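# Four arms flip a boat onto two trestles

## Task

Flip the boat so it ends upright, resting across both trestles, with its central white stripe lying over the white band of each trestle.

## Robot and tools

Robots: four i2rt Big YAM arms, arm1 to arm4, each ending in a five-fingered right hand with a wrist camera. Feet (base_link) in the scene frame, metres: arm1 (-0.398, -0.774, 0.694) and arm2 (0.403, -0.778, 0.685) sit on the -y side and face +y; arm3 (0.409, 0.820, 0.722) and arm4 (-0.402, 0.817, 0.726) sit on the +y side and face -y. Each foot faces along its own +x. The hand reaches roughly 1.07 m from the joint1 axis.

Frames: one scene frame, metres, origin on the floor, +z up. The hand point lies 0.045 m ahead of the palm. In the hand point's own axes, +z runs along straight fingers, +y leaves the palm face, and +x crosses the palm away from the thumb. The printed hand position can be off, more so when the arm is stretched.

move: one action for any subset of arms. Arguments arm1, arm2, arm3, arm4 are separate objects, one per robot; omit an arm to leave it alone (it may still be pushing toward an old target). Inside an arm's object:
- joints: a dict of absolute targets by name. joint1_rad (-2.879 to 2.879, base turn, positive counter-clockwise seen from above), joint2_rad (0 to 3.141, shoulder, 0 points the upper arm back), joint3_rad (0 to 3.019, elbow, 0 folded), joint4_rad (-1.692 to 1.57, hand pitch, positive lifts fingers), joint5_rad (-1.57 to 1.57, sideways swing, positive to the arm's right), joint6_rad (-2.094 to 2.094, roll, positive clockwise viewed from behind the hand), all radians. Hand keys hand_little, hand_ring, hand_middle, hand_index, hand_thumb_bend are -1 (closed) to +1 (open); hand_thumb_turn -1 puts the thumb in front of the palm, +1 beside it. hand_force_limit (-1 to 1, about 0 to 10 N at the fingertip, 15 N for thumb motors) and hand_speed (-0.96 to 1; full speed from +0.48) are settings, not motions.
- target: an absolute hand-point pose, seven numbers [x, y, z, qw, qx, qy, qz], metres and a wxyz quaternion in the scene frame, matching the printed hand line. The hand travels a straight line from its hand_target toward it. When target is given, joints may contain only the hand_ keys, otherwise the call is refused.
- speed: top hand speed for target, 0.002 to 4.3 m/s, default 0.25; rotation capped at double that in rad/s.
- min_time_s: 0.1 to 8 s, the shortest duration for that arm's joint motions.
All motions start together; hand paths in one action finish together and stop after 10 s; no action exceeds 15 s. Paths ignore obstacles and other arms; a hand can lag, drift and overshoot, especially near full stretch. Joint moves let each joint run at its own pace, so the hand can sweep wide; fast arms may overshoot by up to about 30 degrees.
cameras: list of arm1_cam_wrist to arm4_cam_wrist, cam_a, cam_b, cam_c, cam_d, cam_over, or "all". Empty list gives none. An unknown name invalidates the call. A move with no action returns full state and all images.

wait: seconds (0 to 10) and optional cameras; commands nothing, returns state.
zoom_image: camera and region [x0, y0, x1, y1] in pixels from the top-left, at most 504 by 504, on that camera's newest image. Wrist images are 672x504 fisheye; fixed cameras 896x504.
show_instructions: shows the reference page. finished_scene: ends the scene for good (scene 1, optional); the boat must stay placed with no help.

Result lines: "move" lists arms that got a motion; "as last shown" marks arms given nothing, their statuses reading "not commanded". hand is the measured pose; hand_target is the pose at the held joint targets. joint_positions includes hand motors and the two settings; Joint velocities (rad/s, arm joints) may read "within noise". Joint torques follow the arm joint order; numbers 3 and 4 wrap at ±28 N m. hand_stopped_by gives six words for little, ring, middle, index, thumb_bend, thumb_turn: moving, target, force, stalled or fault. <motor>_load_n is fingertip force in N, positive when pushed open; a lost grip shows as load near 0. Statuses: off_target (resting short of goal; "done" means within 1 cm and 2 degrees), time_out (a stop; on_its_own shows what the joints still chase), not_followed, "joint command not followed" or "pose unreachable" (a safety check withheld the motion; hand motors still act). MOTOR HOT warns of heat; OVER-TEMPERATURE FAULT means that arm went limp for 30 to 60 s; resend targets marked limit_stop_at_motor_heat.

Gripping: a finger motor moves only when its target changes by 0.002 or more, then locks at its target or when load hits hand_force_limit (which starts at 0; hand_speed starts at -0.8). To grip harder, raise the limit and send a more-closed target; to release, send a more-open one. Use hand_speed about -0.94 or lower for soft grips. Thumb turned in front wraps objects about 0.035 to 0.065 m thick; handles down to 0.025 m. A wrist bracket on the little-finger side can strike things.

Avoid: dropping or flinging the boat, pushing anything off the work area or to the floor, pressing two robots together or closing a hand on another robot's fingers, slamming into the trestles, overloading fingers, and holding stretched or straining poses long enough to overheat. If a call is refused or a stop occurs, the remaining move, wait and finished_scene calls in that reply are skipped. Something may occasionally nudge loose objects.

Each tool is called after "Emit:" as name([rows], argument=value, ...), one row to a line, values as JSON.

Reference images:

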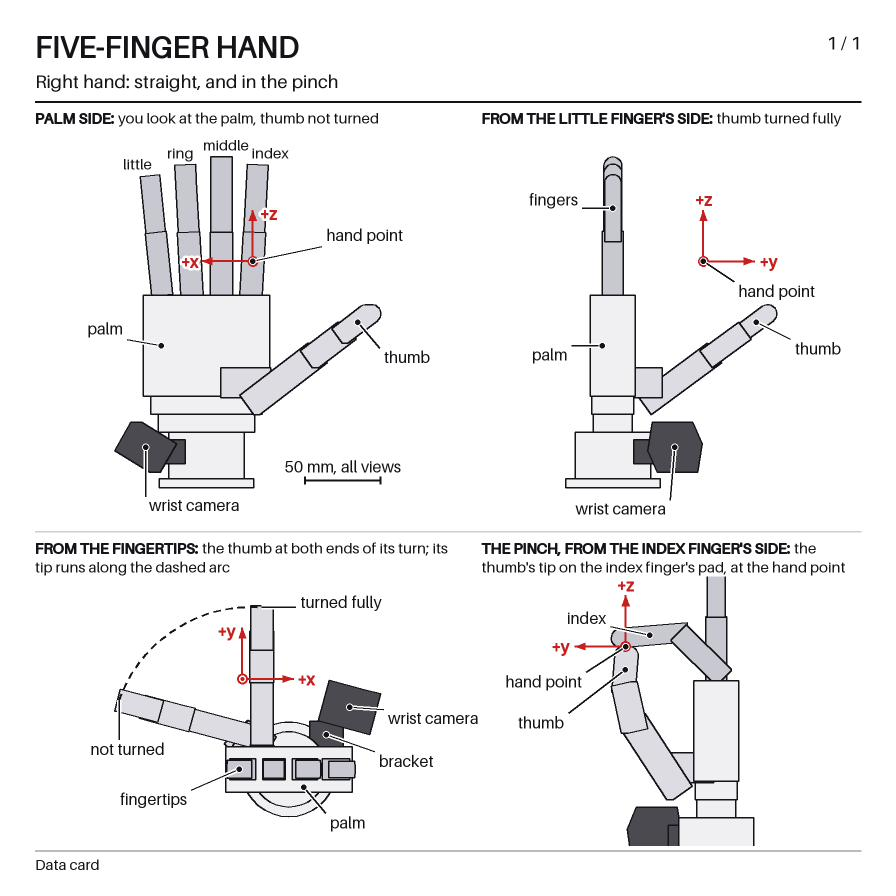

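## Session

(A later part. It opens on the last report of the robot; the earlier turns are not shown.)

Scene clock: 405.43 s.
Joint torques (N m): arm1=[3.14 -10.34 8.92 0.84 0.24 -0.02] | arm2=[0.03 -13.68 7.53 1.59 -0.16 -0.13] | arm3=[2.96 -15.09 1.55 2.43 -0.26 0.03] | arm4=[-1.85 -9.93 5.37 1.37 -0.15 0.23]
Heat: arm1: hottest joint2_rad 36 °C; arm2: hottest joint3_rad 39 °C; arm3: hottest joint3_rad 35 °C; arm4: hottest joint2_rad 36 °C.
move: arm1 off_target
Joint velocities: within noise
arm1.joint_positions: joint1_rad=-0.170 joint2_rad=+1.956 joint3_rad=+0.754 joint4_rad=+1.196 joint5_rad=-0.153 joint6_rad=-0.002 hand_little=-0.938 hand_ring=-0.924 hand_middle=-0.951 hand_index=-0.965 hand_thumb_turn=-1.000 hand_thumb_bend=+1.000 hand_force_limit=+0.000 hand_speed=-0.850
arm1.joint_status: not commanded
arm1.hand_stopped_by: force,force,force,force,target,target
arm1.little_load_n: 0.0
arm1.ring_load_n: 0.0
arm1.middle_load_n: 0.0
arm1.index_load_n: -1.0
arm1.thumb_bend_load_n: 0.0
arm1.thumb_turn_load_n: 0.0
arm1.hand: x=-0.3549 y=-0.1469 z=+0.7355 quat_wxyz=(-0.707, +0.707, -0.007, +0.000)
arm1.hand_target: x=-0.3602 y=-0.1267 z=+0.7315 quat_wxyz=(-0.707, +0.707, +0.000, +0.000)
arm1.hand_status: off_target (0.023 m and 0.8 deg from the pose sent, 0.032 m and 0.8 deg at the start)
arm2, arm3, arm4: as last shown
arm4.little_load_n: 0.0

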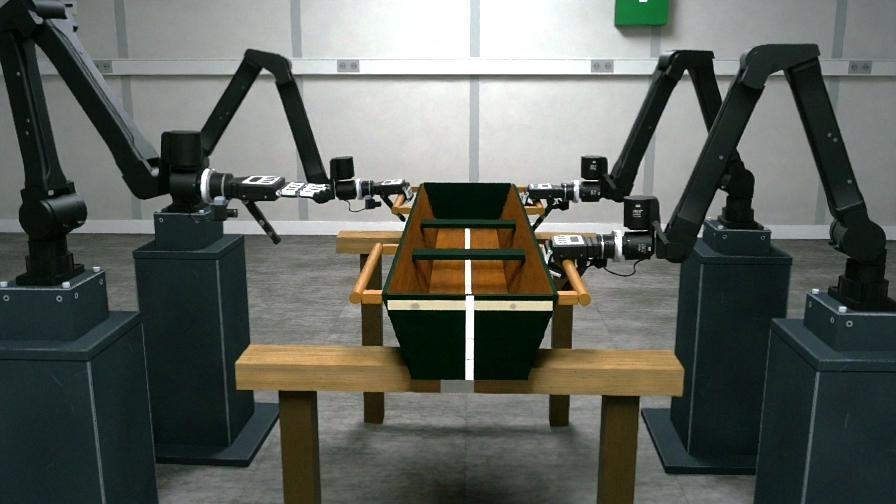

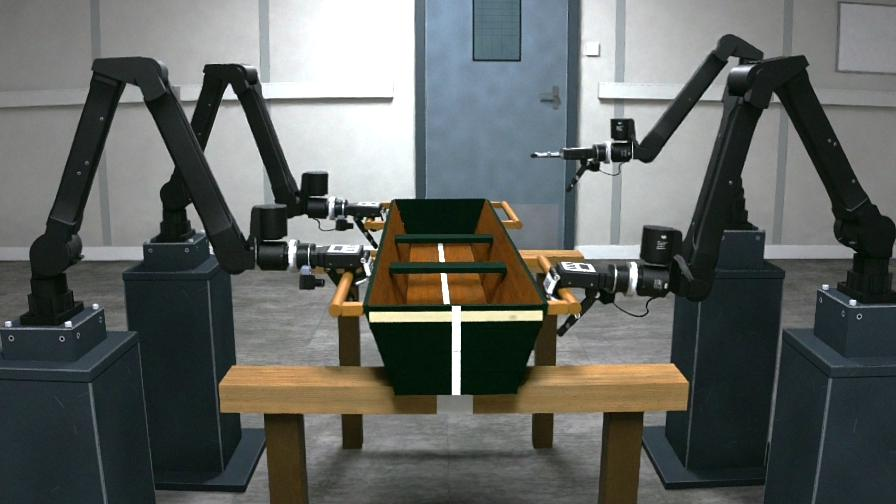

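Emit:
move(arm1={"target": [-0.360, -0.118, 0.748, -0.7071, 0.7071, 0, 0], "speed": 0.03}, cameras=["cam_a", "cam_b"])

Emit:
zoom_image(camera="cam_a", region=[340, 320, 580, 400])

Emit:
zoom_image(camera="cam_b", region=[330, 340, 570, 420])

Scene clock: 407.03 s.
Joint torques (N m): arm1=[4.13 -11.4 10.07 0.77 0.36 -0.02] | arm2=[-0.73 -12.4 7.69 1.88 -0.13 -0.16] | arm3=[2.96 -15.09 1.55 2.45 -0.26 0.03] | arm4=[-2.26 -9.41 5.57 1.57 -0.1 0.24]
Heat: arm1: hottest joint2_rad 36 °C; arm2: hottest joint3_rad 39 °C; arm3: hottest joint3_rad 35 °C; arm4: hottest joint2_rad 36 °C.
move: arm1 off_target
Joint velocities: within noise
arm1.joint_positions: joint1_rad=-0.170 joint2_rad=+1.936 joint3_rad=+0.757 joint4_rad=+1.140 joint5_rad=-0.153 joint6_rad=-0.001 hand_little=-0.938 hand_ring=-0.924 hand_middle=-0.951 hand_index=-0.965 hand_thumb_turn=-1.000 hand_thumb_bend=+1.000 hand_force_limit=+0.000 hand_speed=-0.850
arm1.joint_status: not commanded
arm1.hand_stopped_by: force,force,force,force,target,target
arm1.little_load_n: 0.0
arm1.ring_load_n: 0.0
arm1.middle_load_n: 0.0
arm1.index_load_n: -1.0
arm1.thumb_bend_load_n: 0.0
arm1.thumb_turn_load_n: 0.0
arm1.hand: x=-0.3551 y=-0.1474 z=+0.7343 quat_wxyz=(-0.696, +0.718, -0.009, -0.002)
arm1.hand_target: x=-0.3603 y=-0.1205 z=+0.7494 quat_wxyz=(-0.707, +0.707, +0.000, +0.000)
arm1.hand_status: off_target (0.033 m and 2.1 deg from the pose sent, 0.032 m and 0.8 deg at the start)
arm2, arm3, arm4: as last shown
arm2.ring_load_n: 0.5
arm3.little_load_n: 1.5
arm4.ring_load_n: -0.5

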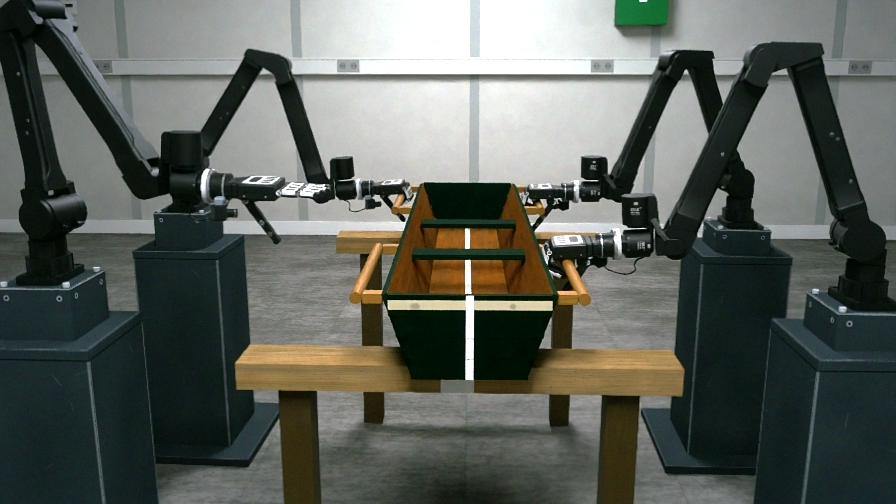

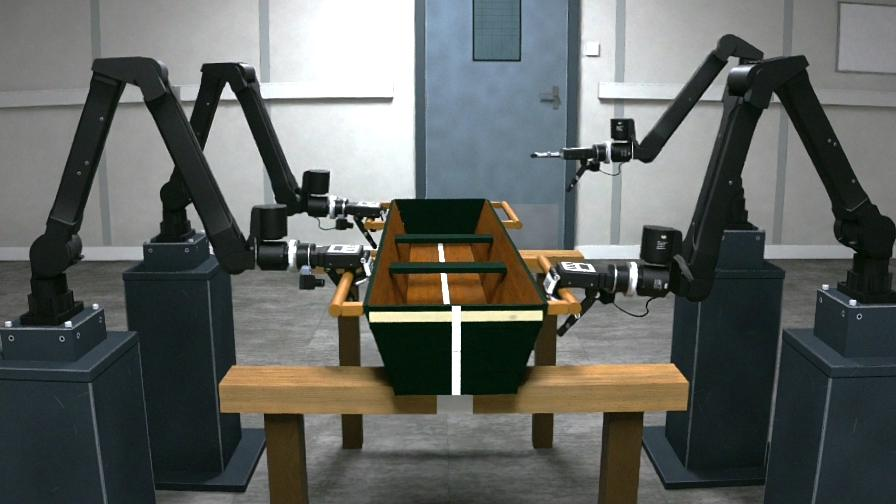

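Scaled by 2.100.

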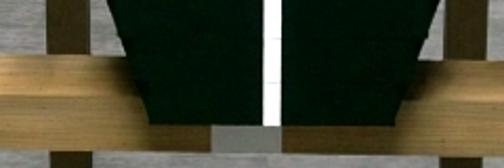

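Scaled by 2.100.

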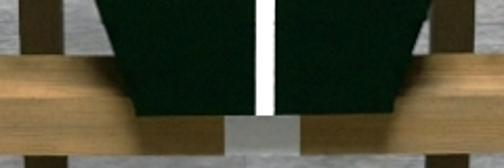

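Emit:
move(arm1={"target": [-0.360, -0.105, 0.755, -0.7071, 0.7071, 0, 0], "speed": 0.03}, cameras=["cam_a", "cam_b"])

Emit:
zoom_image(camera="cam_a", region=[340, 320, 580, 400])

Emit:
zoom_image(camera="cam_b", region=[330, 340, 570, 420])

Scene clock: 408.37 s.
Joint torques (N m): arm1=[4.13 -10.75 12.25 0.92 0.44 -0.02] | arm2=[-0.5 -13.04 7.45 1.98 -0.12 -0.11] | arm3=[2.96 -15.15 1.55 2.45 -0.26 0.03] | arm4=[-1.79 -8.94 5.56 1.42 -0.07 0.24]
Heat: arm1: hottest joint2_rad 36 °C; arm2: hottest joint3_rad 39 °C; arm3: hottest joint3_rad 35 °C; arm4: hottest joint2_rad 36 °C.
move: arm1 off_target
Joint velocities: within noise
arm1.joint_positions: joint1_rad=-0.170 joint2_rad=+1.924 joint3_rad=+0.760 joint4_rad=+1.104 joint5_rad=-0.152 joint6_rad=-0.001 hand_little=-0.938 hand_ring=-0.924 hand_middle=-0.951 hand_index=-0.965 hand_thumb_turn=-1.000 hand_thumb_bend=+1.000 hand_force_limit=+0.000 hand_speed=-0.850
arm1.joint_status: not commanded
arm1.hand_stopped_by: force,force,force,force,target,target
arm1.little_load_n: 0.0
arm1.ring_load_n: 0.0
arm1.middle_load_n: 0.5
arm1.index_load_n: -2.0
arm1.thumb_bend_load_n: 0.0
arm1.thumb_turn_load_n: 0.0
arm1.hand: x=-0.3552 y=-0.1476 z=+0.7335 quat_wxyz=(-0.688, +0.725, -0.010, -0.003)
arm1.hand_target: x=-0.3607 y=-0.1102 z=+0.7573 quat_wxyz=(-0.707, +0.707, +0.000, +0.000)
arm1.hand_status: off_target (0.048 m and 3.3 deg from the pose sent, 0.048 m and 2.1 deg at the start)
arm2, arm3, arm4: as last shown
arm2.ring_load_n: 0.0
arm3.little_load_n: 2.0
arm4.ring_load_n: 0.0

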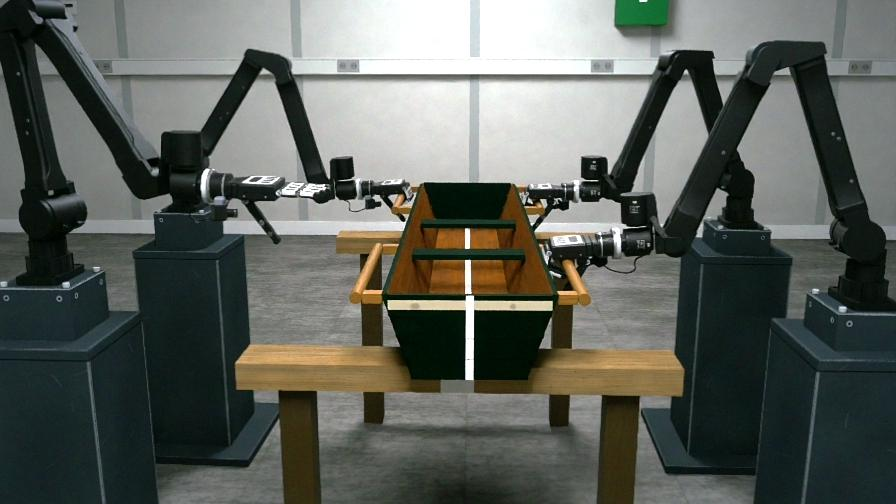

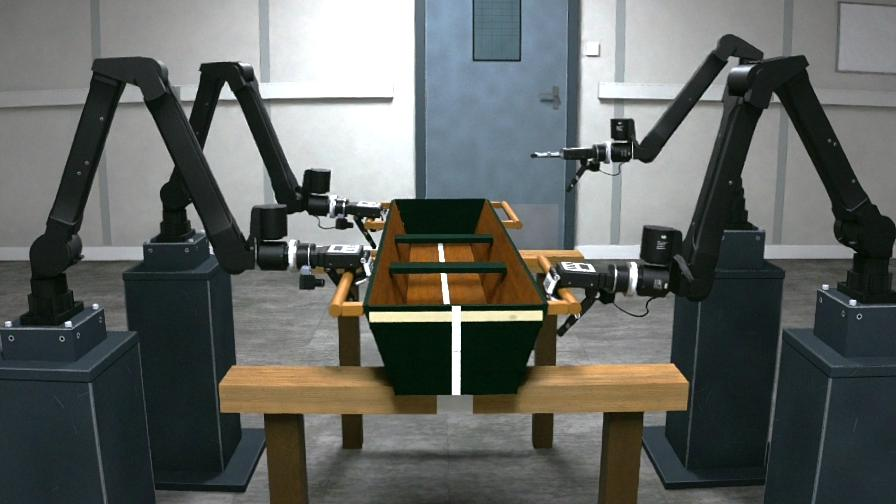

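Scaled by 2.100.

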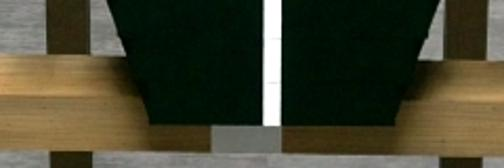

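Scaled by 2.100.

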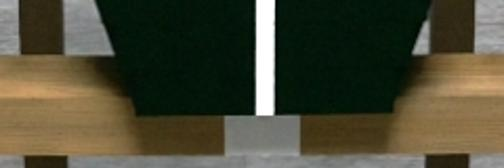

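Emit:
move(arm1={"target": [-0.360, -0.097, 0.770, -0.7071, 0.7071, 0, 0], "speed": 0.03}, cameras=["cam_a", "cam_b"])

Emit:
zoom_image(camera="cam_a", region=[340, 320, 580, 400])

Emit:
zoom_image(camera="cam_a", region=[520, 220, 640, 320])

Scene clock: 409.97 s.
Joint torques (N m): arm1=[4.42 -12.04 12.51 1.62 0.29 0.02] | arm2=[0.21 -13.86 6.69 2.06 -0.07 -0.14] | arm3=[3.02 -14.74 2.47 2.19 -0.16 0.03] | arm4=[-1.67 -9.52 5.37 1.46 -0.1 0.21]
Heat: arm1: hottest joint2_rad 36 °C; arm2: hottest joint3_rad 39 °C; arm3: hottest joint3_rad 35 °C; arm4: hottest joint2_rad 36 °C.
move: arm1 off_target
Joint velocities: within noise
arm1.joint_positions: joint1_rad=-0.166 joint2_rad=+1.907 joint3_rad=+0.781 joint4_rad=+1.031 joint5_rad=-0.145 joint6_rad=-0.003 hand_little=-0.938 hand_ring=-0.924 hand_middle=-0.951 hand_index=-0.965 hand_thumb_turn=-1.000 hand_thumb_bend=+1.000 hand_force_limit=+0.000 hand_speed=-0.850
arm1.joint_status: not commanded
arm1.hand_stopped_by: force,force,force,force,target,target
arm1.little_load_n: 0.0
arm1.ring_load_n: 0.0
arm1.middle_load_n: 0.0
arm1.index_load_n: -1.0
arm1.thumb_bend_load_n: 0.0
arm1.thumb_turn_load_n: 0.0
arm1.hand: x=-0.3554 y=-0.1426 z=+0.7336 quat_wxyz=(-0.675, +0.737, -0.012, -0.003)
arm1.hand_target: x=-0.3608 y=-0.1032 z=+0.7727 quat_wxyz=(-0.707, +0.707, -0.001, +0.000)
arm1.hand_status: off_target (0.059 m and 5.2 deg from the pose sent, 0.063 m and 3.3 deg at the start)
arm2, arm3, arm4: as last shown
arm2.joint_positions: joint1_rad=+0.187 joint2_rad=+1.954 joint3_rad=+0.788 joint4_rad=+1.158 joint5_rad=+0.167 joint6_rad=+0.007 hand_little=-0.999 hand_ring=-0.979 hand_middle=-0.979 hand_index=-0.965 hand_thumb_turn=-1.000 hand_thumb_bend=+1.000 hand_force_limit=+0.000 hand_speed=-0.850
arm2.little_load_n: 1.5
arm2.ring_load_n: 1.0
arm2.hand: x=+0.2929 y=-0.1403 z=+0.7370 quat_wxyz=(-0.709, +0.705, -0.001, -0.006)
arm2.hand_target: x=+0.2971 y=-0.1336 z=+0.7310 quat_wxyz=(-0.707, +0.707, +0.000, +0.000)
arm3.joint_positions: joint1_rad=+0.170 joint2_rad=+2.141 joint3_rad=+0.855 joint4_rad=+1.372 joint5_rad=+0.154 joint6_rad=-0.034 hand_little=-0.997 hand_ring=-0.994 hand_middle=-0.965 hand_index=-0.967 hand_thumb_turn=-1.000 hand_thumb_bend=+1.000 hand_force_limit=-0.400 hand_speed=-0.700
arm3.little_load_n: 1.0
arm3.thumb_turn_load_n: -0.5
arm3.hand: x=+0.4995 y=+0.1611 z=+0.7256 quat_wxyz=(+0.010, -0.001, -0.680, +0.734)
arm3.hand_target: x=+0.5077 y=+0.1723 z=+0.7248 quat_wxyz=(+0.000, +0.000, -0.682, +0.731)
arm4.ring_load_n: -0.5
arm4.thumb_bend_load_n: -0.5

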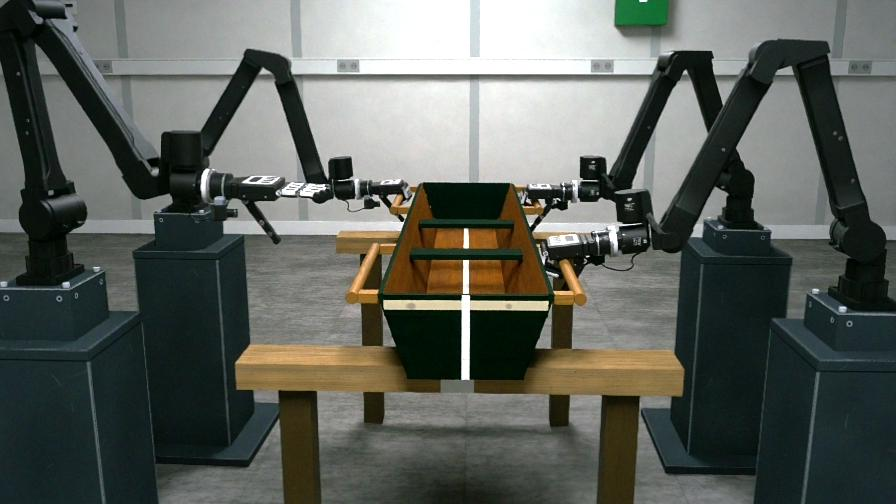

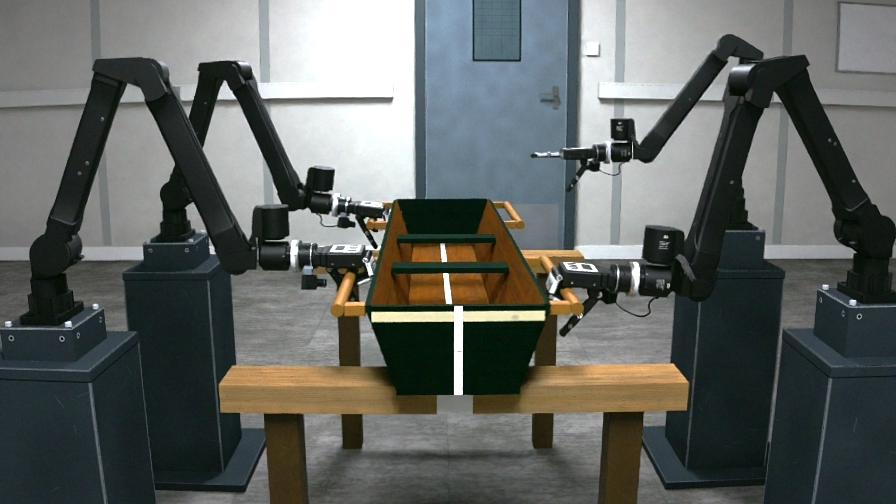

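Scaled by 2.100.

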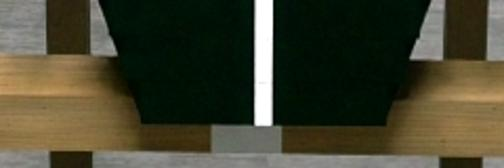

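Scaled by 4.200.

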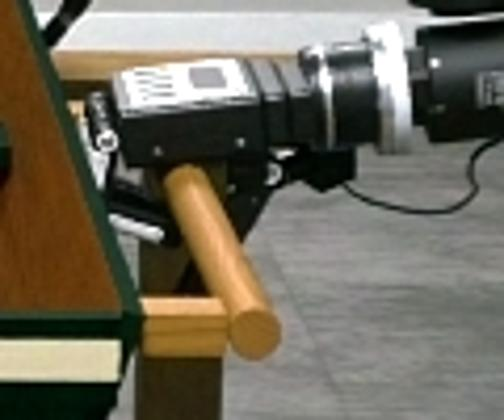

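Emit:
move(cameras=["cam_a","cam_b","cam_d"])

Emit:
zoom_image(camera="cam_a", region=[340, 320, 580, 400])

Emit:
zoom_image(camera="cam_b", region=[330, 340, 570, 420])

Scene clock: 411.33 s.
Joint torques (N m): arm1=[4.13 -11.75 12.36 1.69 0.29 0.05] | arm2=[-0.03 -13.8 6.63 1.96 -0.02 -0.06] | arm3=[2.9 -14.74 2.47 2.21 -0.17 0.03] | arm4=[-1.73 -9.52 5.35 1.58 -0.06 0.24]
Heat: arm1: hottest joint2_rad 36 °C; arm2: hottest joint3_rad 39 °C; arm3: hottest joint3_rad 35 °C; arm4: hottest joint2_rad 36 °C.
Joint velocities: within noise
arm1.joint_positions: joint1_rad=-0.166 joint2_rad=+1.907 joint3_rad=+0.781 joint4_rad=+1.031 joint5_rad=-0.145 joint6_rad=-0.003 hand_little=-0.938 hand_ring=-0.924 hand_middle=-0.951 hand_index=-0.965 hand_thumb_turn=-1.000 hand_thumb_bend=+1.000 hand_force_limit=+0.000 hand_speed=-0.850
arm1.joint_status: not commanded
arm1.hand_stopped_by: force,force,force,force,target,target
arm1.little_load_n: 0.5
arm1.ring_load_n: 0.0
arm1.middle_load_n: 0.0
arm1.index_load_n: -1.0
arm1.thumb_bend_load_n: 0.0
arm1.thumb_turn_load_n: 0.0
arm1.hand: x=-0.3554 y=-0.1426 z=+0.7336 quat_wxyz=(-0.675, +0.737, -0.012, -0.003) (m; scene frame)
arm1.hand_target: x=-0.3608 y=-0.1032 z=+0.7727 quat_wxyz=(-0.707, +0.707, -0.001, +0.000) (m; scene frame)
arm1.hand_status: off_target (0.059 m and 5.2 deg from the pose sent, 0.063 m and 3.3 deg at the start)
arm2.joint_positions: joint1_rad=+0.187 joint2_rad=+1.954 joint3_rad=+0.788 joint4_rad=+1.158 joint5_rad=+0.167 joint6_rad=+0.007 hand_little=-0.999 hand_ring=-0.979 hand_middle=-0.979 hand_index=-0.965 hand_thumb_turn=-1.000 hand_thumb_bend=+1.000 hand_force_limit=+0.000 hand_speed=-0.850
arm2.joint_status: not commanded
arm2.hand_stopped_by: force,force,force,force,target,target
arm2.little_load_n: 1.5
arm2.ring_load_n: 1.5
arm2.middle_load_n: 0.0
arm2.index_load_n: 0.0
arm2.thumb_bend_load_n: 0.0
arm2.thumb_turn_load_n: 0.0
arm2.hand: x=+0.2929 y=-0.1403 z=+0.7370 quat_wxyz=(-0.709, +0.705, -0.001, -0.006) (m; scene frame)
arm2.hand_target: x=+0.2971 y=-0.1336 z=+0.7310 quat_wxyz=(-0.707, +0.707, +0.000, +0.000) (m; scene frame)
arm2.hand_status: not commanded
arm3.joint_positions: joint1_rad=+0.170 joint2_rad=+2.141 joint3_rad=+0.855 joint4_rad=+1.372 joint5_rad=+0.154 joint6_rad=-0.034 hand_little=-0.997 hand_ring=-0.994 hand_middle=-0.965 hand_index=-0.967 hand_thumb_turn=-1.000 hand_thumb_bend=+1.000 hand_force_limit=-0.400 hand_speed=-0.700
arm3.joint_status: not commanded
arm3.hand_stopped_by: force,force,force,force,target,target
arm3.little_load_n: 1.5
arm3.ring_load_n: 2.5
arm3.middle_load_n: 0.0
arm3.index_load_n: 0.0
arm3.thumb_bend_load_n: 0.0
arm3.thumb_turn_load_n: 0.0
arm3.hand: x=+0.4995 y=+0.1611 z=+0.7256 quat_wxyz=(+0.010, -0.001, -0.680, +0.734) (m; scene frame)
arm3.hand_target: x=+0.5077 y=+0.1723 z=+0.7248 quat_wxyz=(+0.000, +0.000, -0.682, +0.731) (m; scene frame)
arm3.hand_status: not commanded
arm4.joint_positions: joint1_rad=-0.242 joint2_rad=+1.419 joint3_rad=+0.499 joint4_rad=+0.920 joint5_rad=-0.255 joint6_rad=-0.005 hand_little=+1.000 hand_ring=+1.000 hand_middle=+1.000 hand_index=+1.000 hand_thumb_turn=-1.000 hand_thumb_bend=+1.000 hand_force_limit=-0.400 hand_speed=+0.000
arm4.joint_status: not commanded
arm4.hand_stopped_by: target,target,target,target,target,target
arm4.little_load_n: 0.0
arm4.ring_load_n: 0.0
arm4.middle_load_n: 0.0
arm4.index_load_n: 0.0
arm4.thumb_bend_load_n: 0.0
arm4.thumb_turn_load_n: 0.0
arm4.hand: x=-0.4537 y=+0.2960 z=+0.8786 quat_wxyz=(+0.004, +0.006, -0.706, +0.708) (m; scene frame)
arm4.hand_target: x=-0.4551 y=+0.2999 z=+0.8799 quat_wxyz=(+0.000, +0.000, -0.707, +0.707) (m; scene frame)
arm4.hand_status: not commanded
pictures: cam_a, cam_b, cam_d

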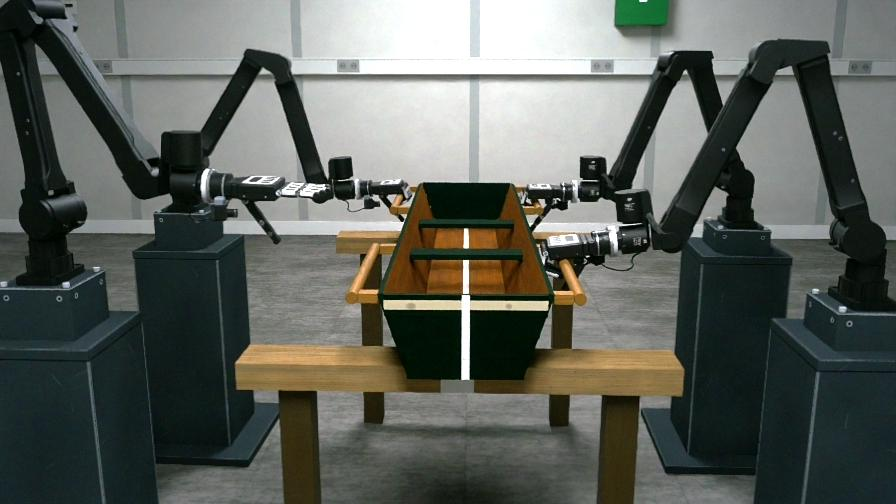

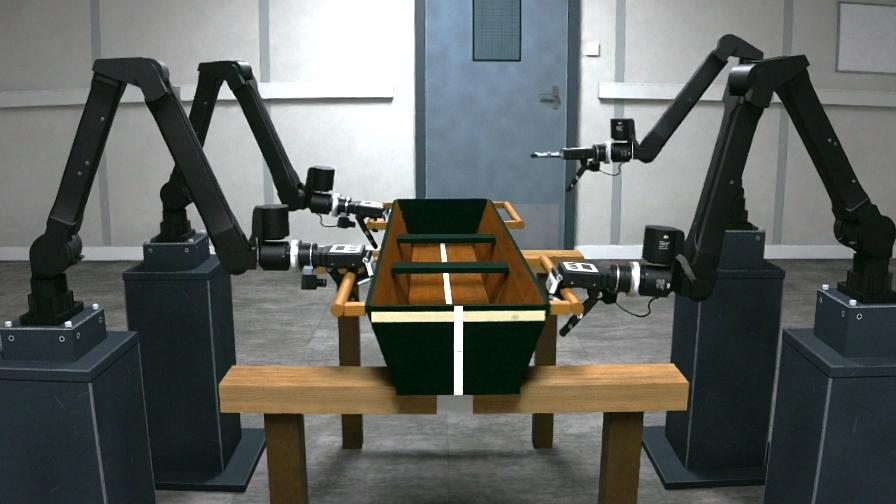

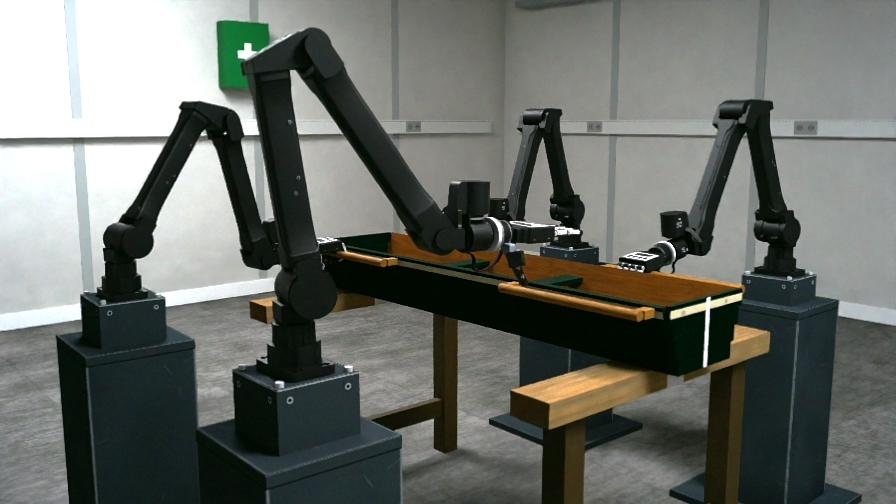

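Scaled by 2.100.

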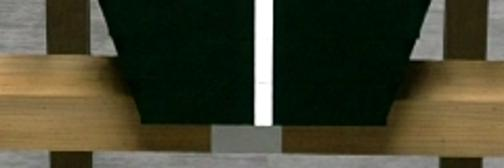

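Scaled by 2.100.

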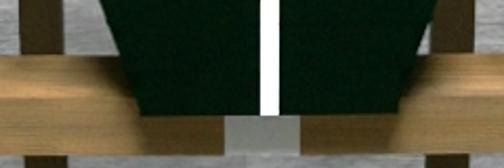

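Emit:
move(arm1={"target": [-0.361, -0.088, 0.774, -0.7071, 0.7071, 0, 0], "speed": 0.03}, cameras=["cam_a","cam_b"])

Emit:
zoom_image(camera="cam_a", region=[340, 320, 580, 400])

Emit:
zoom_image(camera="cam_b", region=[330, 340, 570, 420])

Scene clock: 412.83 s.
Joint torques (N m): arm1=[4.48 -11.63 13.82 1.28 0.4 -0.01] | arm2=[-0.21 -13.74 6.52 2.04 -0.02 -0.11] | arm3=[2.9 -14.74 2.48 2.22 -0.17 0.02] | arm4=[-2.02 -9 5.52 1.31 -0.09 0.24]
Heat: arm1: hottest joint2_rad 36 °C; arm2: hottest joint3_rad 39 °C; arm3: hottest joint3_rad 35 °C; arm4: hottest joint2_rad 36 °C.
move: arm1 off_target
Joint velocities: within noise
arm1.joint_positions: joint1_rad=-0.166 joint2_rad=+1.904 joint3_rad=+0.782 joint4_rad=+1.019 joint5_rad=-0.144 joint6_rad=-0.003 hand_little=-0.938 hand_ring=-0.924 hand_middle=-0.951 hand_index=-0.965 hand_thumb_turn=-1.000 hand_thumb_bend=+1.000 hand_force_limit=+0.000 hand_speed=-0.850
arm1.joint_status: not commanded
arm1.hand_stopped_by: force,force,force,force,target,target
arm1.little_load_n: 0.0
arm1.ring_load_n: 0.0
arm1.middle_load_n: 0.0
arm1.index_load_n: -1.5
arm1.thumb_bend_load_n: 0.0
arm1.thumb_turn_load_n: 0.0
arm1.hand: x=-0.3554 y=-0.1426 z=+0.7333 quat_wxyz=(-0.673, +0.740, -0.013, -0.003)
arm1.hand_target: x=-0.3621 y=-0.0966 z=+0.7777 quat_wxyz=(-0.707, +0.707, -0.001, +0.000)
arm1.hand_status: off_target (0.068 m and 5.6 deg from the pose sent, 0.068 m and 5.2 deg at the start)
arm2, arm3, arm4: as last shown
arm2.ring_load_n: 1.0
arm3.little_load_n: 1.0
arm3.ring_load_n: 3.0

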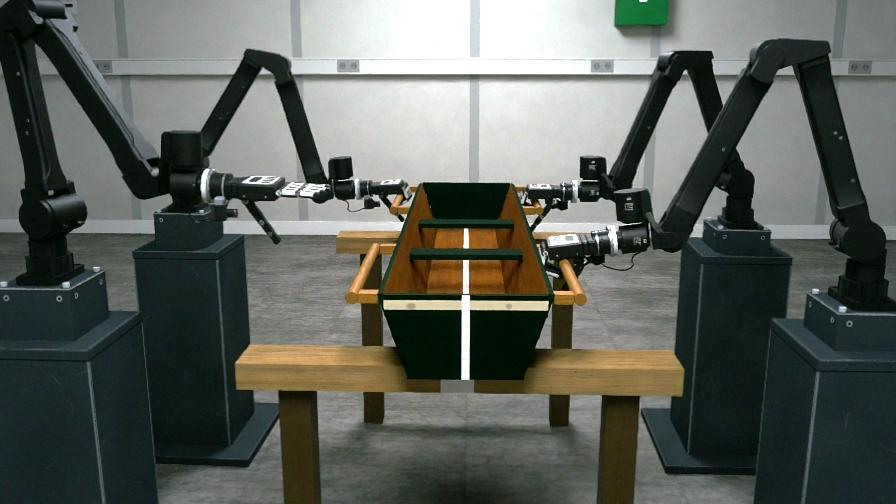

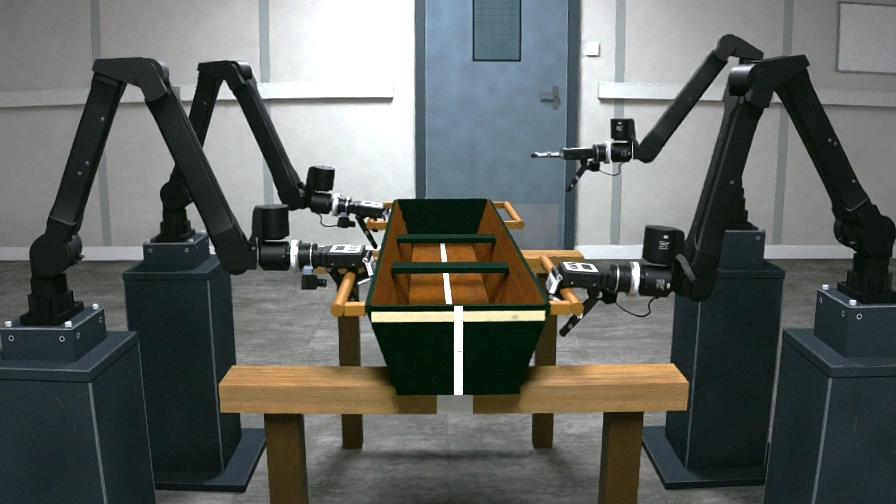

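Scaled by 2.100.

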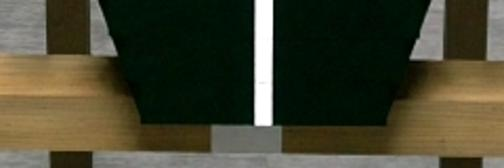

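Scaled by 2.100.

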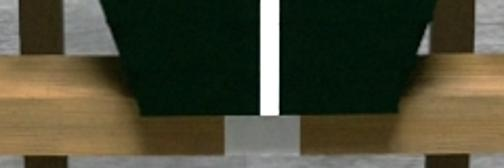

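Emit:
move(arm1={"target": [-0.361, -0.070, 0.774, -0.7071, 0.7071, 0, 0], "speed": 0.04}, cameras=["cam_a","cam_b"])

Emit:
zoom_image(camera="cam_a", region=[340, 320, 580, 400])

Emit:
zoom_image(camera="cam_b", region=[330, 340, 570, 420])

Scene clock: 414.50 s.
Joint torques (N m): arm1=[3.55 -10.64 14.46 1.96 0.26 0.01] | arm2=[-0.15 -14.45 5.56 2.22 0.19 -0.11] | arm3=[3.02 -14.45 3.19 2.04 0.02 0.03] | arm4=[-1.96 -9.76 5.55 1.47 -0.1 0.22]
Heat: arm1: hottest joint3_rad 36 °C; arm2: hottest joint3_rad 39 °C; arm3: hottest joint3_rad 35 °C; arm4: hottest joint2_rad 35 °C.
move: arm1 off_target
Joint velocities: within noise
arm1.joint_positions: joint1_rad=-0.156 joint2_rad=+1.914 joint3_rad=+0.825 joint4_rad=+0.976 joint5_rad=-0.136 joint6_rad=-0.004 hand_little=-0.938 hand_ring=-0.924 hand_middle=-0.951 hand_index=-0.965 hand_thumb_turn=-1.000 hand_thumb_bend=+1.000 hand_force_limit=+0.000 hand_speed=-0.850
arm1.joint_status: not commanded
arm1.hand_stopped_by: force,force,force,force,target,target
arm1.little_load_n: -0.5
arm1.ring_load_n: -0.5
arm1.middle_load_n: -0.5
arm1.index_load_n: -1.0
arm1.thumb_bend_load_n: 0.0
arm1.thumb_turn_load_n: 0.0
arm1.hand: x=-0.3575 y=-0.1285 z=+0.7343 quat_wxyz=(-0.669, +0.743, -0.013, -0.004)
arm1.hand_target: x=-0.3621 y=-0.0799 z=+0.7778 quat_wxyz=(-0.707, +0.707, -0.001, +0.000)
arm1.hand_status: off_target (0.071 m and 6.2 deg from the pose sent, 0.083 m and 5.6 deg at the start)
arm2, arm3, arm4: as last shown
arm2.joint_positions: joint1_rad=+0.187 joint2_rad=+1.960 joint3_rad=+0.801 joint4_rad=+1.155 joint5_rad=+0.162 joint6_rad=+0.007 hand_little=-0.999 hand_ring=-0.979 hand_middle=-0.978 hand_index=-0.965 hand_thumb_turn=-1.000 hand_thumb_bend=+1.000 hand_force_limit=+0.000 hand_speed=-0.850
arm2.ring_load_n: 2.5
arm2.middle_load_n: 2.5
arm2.hand: x=+0.2911 y=-0.1363 z=+0.7375 quat_wxyz=(-0.710, +0.704, +0.001, -0.008)
arm2.hand_target: x=+0.2971 y=-0.1336 z=+0.7312 quat_wxyz=(-0.707, +0.707, +0.000, +0.000)
arm3.joint_positions: joint1_rad=+0.170 joint2_rad=+2.138 joint3_rad=+0.846 joint4_rad=+1.377 joint5_rad=+0.150 joint6_rad=-0.034 hand_little=-0.997 hand_ring=-0.994 hand_middle=-0.965 hand_index=-0.967 hand_thumb_turn=-1.000 hand_thumb_bend=+1.000 hand_force_limit=-0.400 hand_speed=-0.700
arm3.little_load_n: 0.0
arm3.ring_load_n: 2.5
arm3.index_load_n: 0.5
arm3.hand: x=+0.4999 y=+0.1642 z=+0.7256 quat_wxyz=(+0.009, +0.000, -0.680, +0.733)
arm3.hand_target: x=+0.5077 y=+0.1724 z=+0.7248 quat_wxyz=(+0.000, +0.000, -0.682, +0.731)

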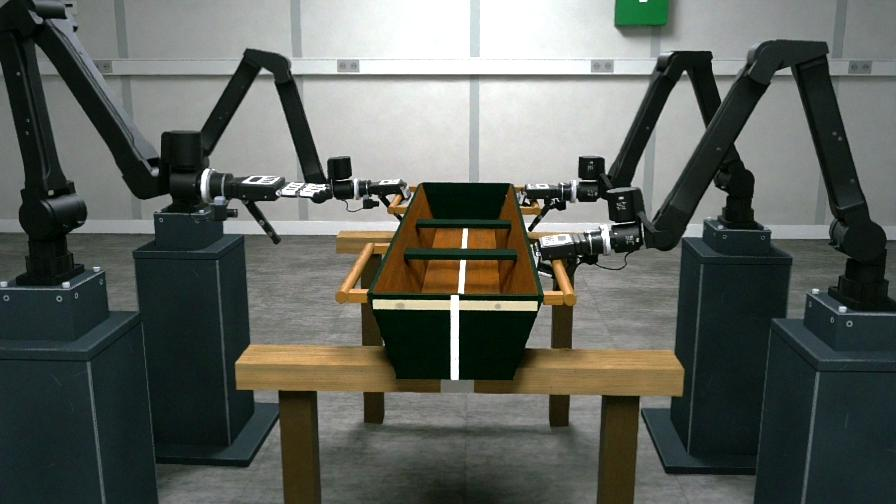

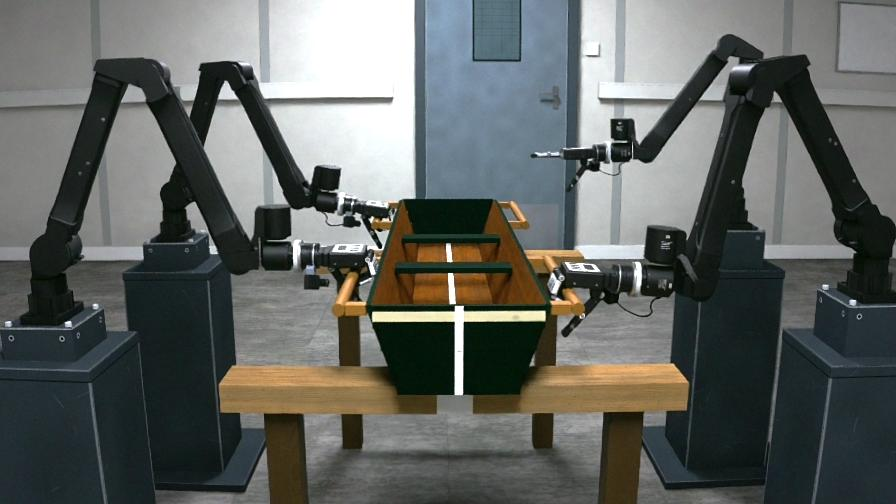

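Scaled by 2.100.

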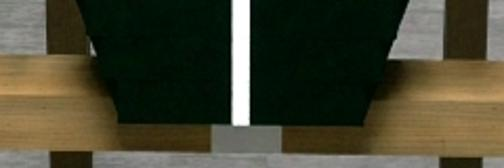

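Scaled by 2.100.

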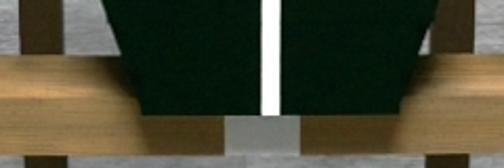

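Emit:
move(arm1={"target": [-0.358, -0.126, 0.742, -0.7071, 0.7071, 0, 0], "speed": 0.04}, arm3={"target": [0.502, 0.163, 0.7256, 0, 0, -0.682, 0.731], "speed": 0.04}, cameras=["cam_a","cam_b"])

Emit:
zoom_image(camera="cam_a", region=[340, 320, 580, 400])

Emit:
zoom_image(camera="cam_b", region=[330, 340, 570, 420])

Emit:
zoom_image(camera="cam_b", region=[500, 200, 740, 350])

Scene clock: 417.07 s.
Joint torques (N m): arm1=[2.26 -11.63 5.46 3.14 -0.22 0.03] | arm2=[-0.15 -14.27 5.59 2.22 0.19 -0.13] | arm3=[1.61 -14.04 5.31 1.28 -0.17 0.05] | arm4=[-1.73 -9.47 5.42 1.48 -0.13 0.29]
Heat: arm1: hottest joint3_rad 37 °C; arm2: hottest joint3_rad 39 °C; arm3: hottest joint2_rad 34 °C; arm4: hottest joint2_rad 35 °C.
move: arm1 done; arm3 done
Joint velocities: within noise
arm1.joint_positions: joint1_rad=-0.156 joint2_rad=+1.948 joint3_rad=+0.808 joint4_rad=+1.110 joint5_rad=-0.147 joint6_rad=-0.004 hand_little=-0.938 hand_ring=-0.924 hand_middle=-0.951 hand_index=-0.965 hand_thumb_turn=-1.000 hand_thumb_bend=+1.000 hand_force_limit=+0.000 hand_speed=-0.850
arm1.joint_status: not commanded
arm1.hand_stopped_by: force,force,force,force,target,target
arm1.little_load_n: -0.5
arm1.ring_load_n: -0.5
arm1.middle_load_n: 0.5
arm1.index_load_n: 0.0
arm1.thumb_bend_load_n: 0.0
arm1.thumb_turn_load_n: 0.0
arm1.hand: x=-0.3594 y=-0.1286 z=+0.7405 quat_wxyz=(-0.699, +0.715, -0.005, -0.003)
arm1.hand_target: x=-0.3580 y=-0.1261 z=+0.7421 quat_wxyz=(-0.707, +0.707, +0.000, +0.000)
arm1.hand_status: done (0.003 m and 1.4 deg from the pose sent, 0.008 m and 6.2 deg at the start)
arm2, arm4: as last shown
arm3.joint_positions: joint1_rad=+0.170 joint2_rad=+2.138 joint3_rad=+0.846 joint4_rad=+1.377 joint5_rad=+0.139 joint6_rad=-0.034 hand_little=-0.997 hand_ring=-0.994 hand_middle=-0.965 hand_index=-0.967 hand_thumb_turn=-1.000 hand_thumb_bend=+1.000 hand_force_limit=-0.400 hand_speed=-0.700
arm3.joint_status: not commanded
arm3.hand_stopped_by: force,force,force,force,target,target
arm3.little_load_n: 0.0
arm3.ring_load_n: 2.0
arm3.middle_load_n: 0.0
arm3.index_load_n: 0.5
arm3.thumb_bend_load_n: 0.0
arm3.thumb_turn_load_n: 0.0
arm3.hand: x=+0.5020 y=+0.1645 z=+0.7256 quat_wxyz=(+0.005, +0.004, -0.680, +0.733)
arm3.hand_target: x=+0.5019 y=+0.1630 z=+0.7256 quat_wxyz=(+0.000, +0.000, -0.682, +0.731)
arm3.hand_status: done (0.002 m and 0.9 deg from the pose sent, 0.002 m and 1.1 deg at the start)

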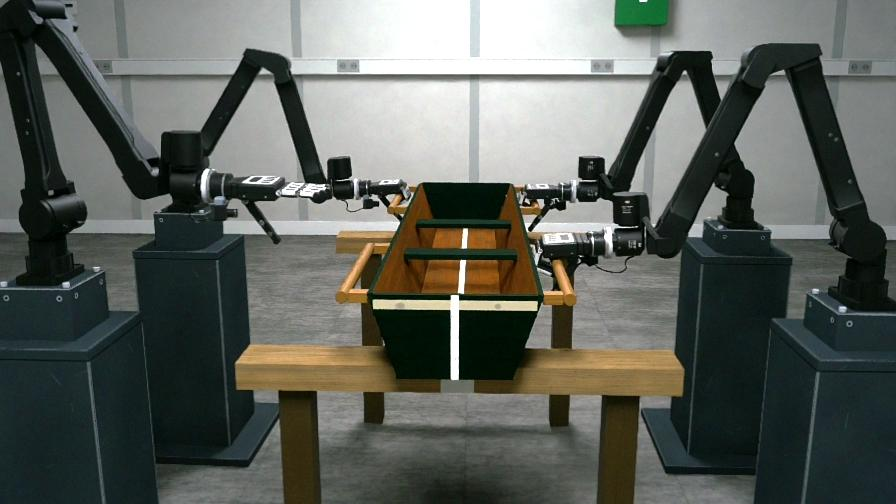

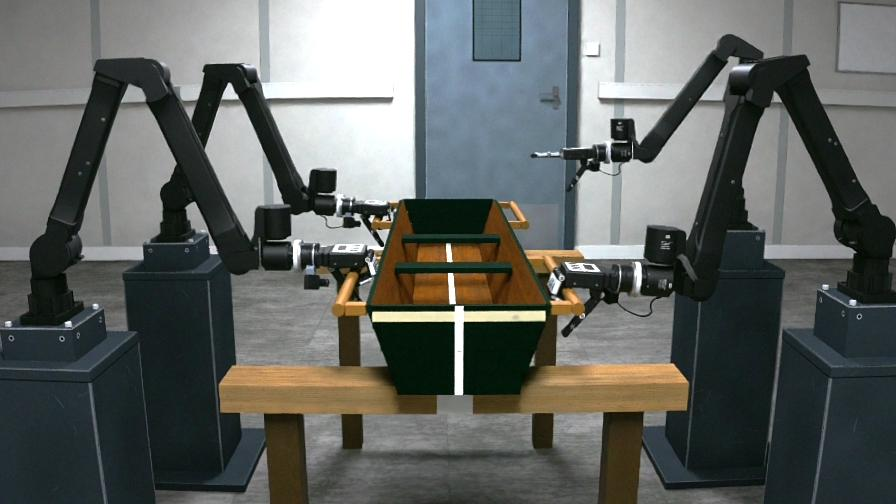

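Scaled by 2.100.

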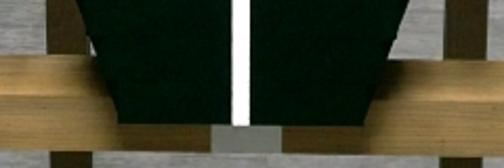

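Scaled by 2.100.

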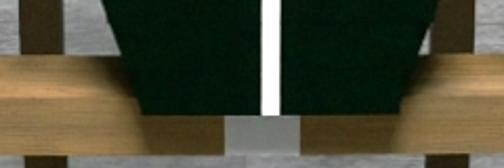

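Scaled by 2.100.

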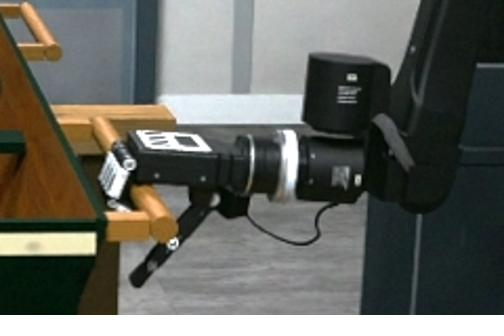

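Emit:
move(arm3={"target": [0.502, 0.183, 0.7256, 0, 0, -0.682, 0.731], "speed": 0.02, "joints": {"hand_speed": -0.85, "hand_little": -0.7, "hand_ring": -0.7, "hand_middle": -0.7, "hand_index": -0.7}}, cameras=["cam_a","cam_b"])

Emit:
zoom_image(camera="cam_b", region=[330, 340, 570, 420])

Emit:
zoom_image(camera="cam_b", region=[500, 200, 740, 350])

Scene clock: 418.90 s.
Joint torques (N m): arm1=[1.79 -12.04 5.55 2.96 -0.21 0.03] | arm2=[-0.56 -14.33 5.55 2.07 0.15 -0.06] | arm3=[2.02 -14.45 2.15 2.44 0.13 0.03] | arm4=[-0.62 -10.23 5.42 1.44 -0.07 0.22]
Heat: arm1: hottest joint3_rad 36 °C; arm2: hottest joint3_rad 39 °C; arm3: hottest joint2_rad 34 °C; arm4: hottest joint2_rad 35 °C.
move: arm3 off_target
Joint velocities: within noise
arm1, arm2, arm4: as last shown
arm1.joint_positions: joint1_rad=-0.156 joint2_rad=+1.948 joint3_rad=+0.808 joint4_rad=+1.111 joint5_rad=-0.147 joint6_rad=-0.004 hand_little=-0.938 hand_ring=-0.924 hand_middle=-0.951 hand_index=-0.965 hand_thumb_turn=-1.000 hand_thumb_bend=+1.000 hand_force_limit=+0.000 hand_speed=-0.850
arm1.little_load_n: 0.0
arm1.middle_load_n: 0.0
arm1.hand: x=-0.3594 y=-0.1286 z=+0.7406 quat_wxyz=(-0.699, +0.715, -0.005, -0.003)
arm1.hand_target: x=-0.3580 y=-0.1261 z=+0.7422 quat_wxyz=(-0.707, +0.707, +0.000, +0.000)
arm2.middle_load_n: 2.0
arm3.joint_positions: joint1_rad=+0.170 joint2_rad=+2.131 joint3_rad=+0.824 joint4_rad=+1.387 joint5_rad=+0.137 joint6_rad=-0.034 hand_little=-0.700 hand_ring=-0.700 hand_middle=-0.700 hand_index=-0.700 hand_thumb_turn=-1.000 hand_thumb_bend=+1.000 hand_force_limit=-0.400 hand_speed=-0.850
arm3.joint_status: all done
arm3.hand_stopped_by: target,target,target,target,target,target
arm3.little_load_n: 1.5
arm3.ring_load_n: 0.0
arm3.middle_load_n: 0.0
arm3.index_load_n: 0.0
arm3.thumb_bend_load_n: 0.0
arm3.thumb_turn_load_n: 0.0
arm3.hand: x=+0.5012 y=+0.1722 z=+0.7247 quat_wxyz=(+0.005, +0.005, -0.681, +0.732)
arm3.hand_target: x=+0.5019 y=+0.1826 z=+0.7255 quat_wxyz=(+0.000, +0.000, -0.682, +0.731)
arm3.hand_status: off_target (0.011 m and 0.8 deg from the pose sent, 0.019 m and 0.9 deg at the start)

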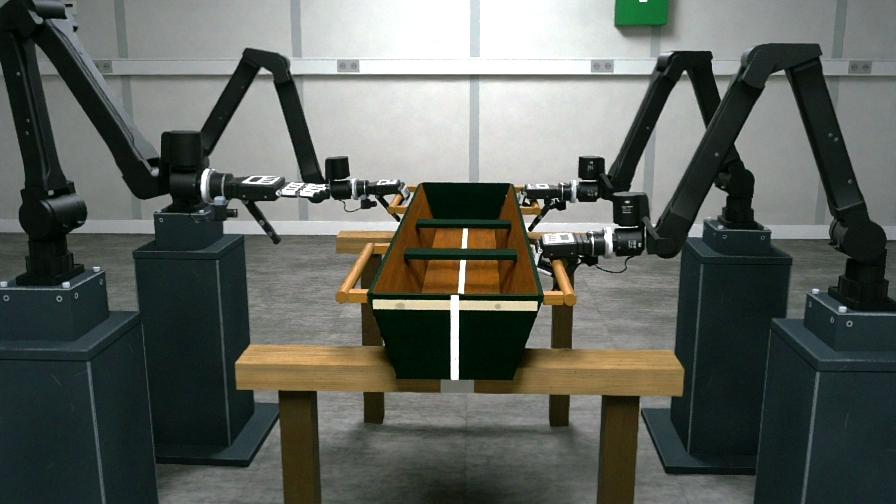

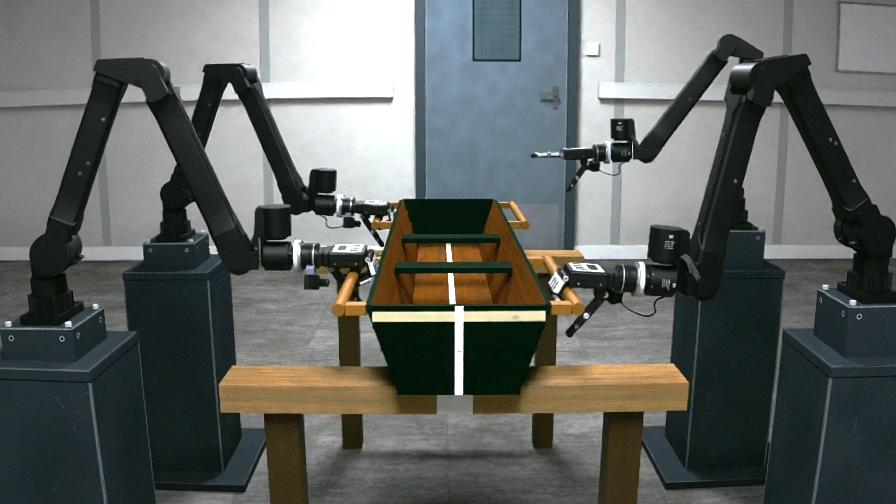

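Scaled by 2.100.

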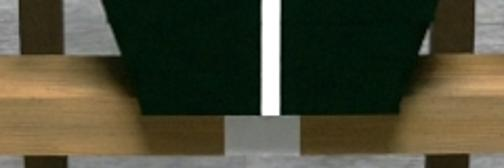

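Scaled by 2.100.

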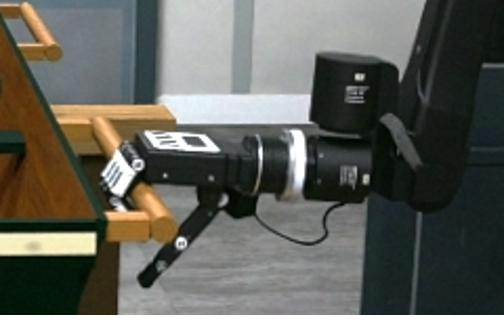

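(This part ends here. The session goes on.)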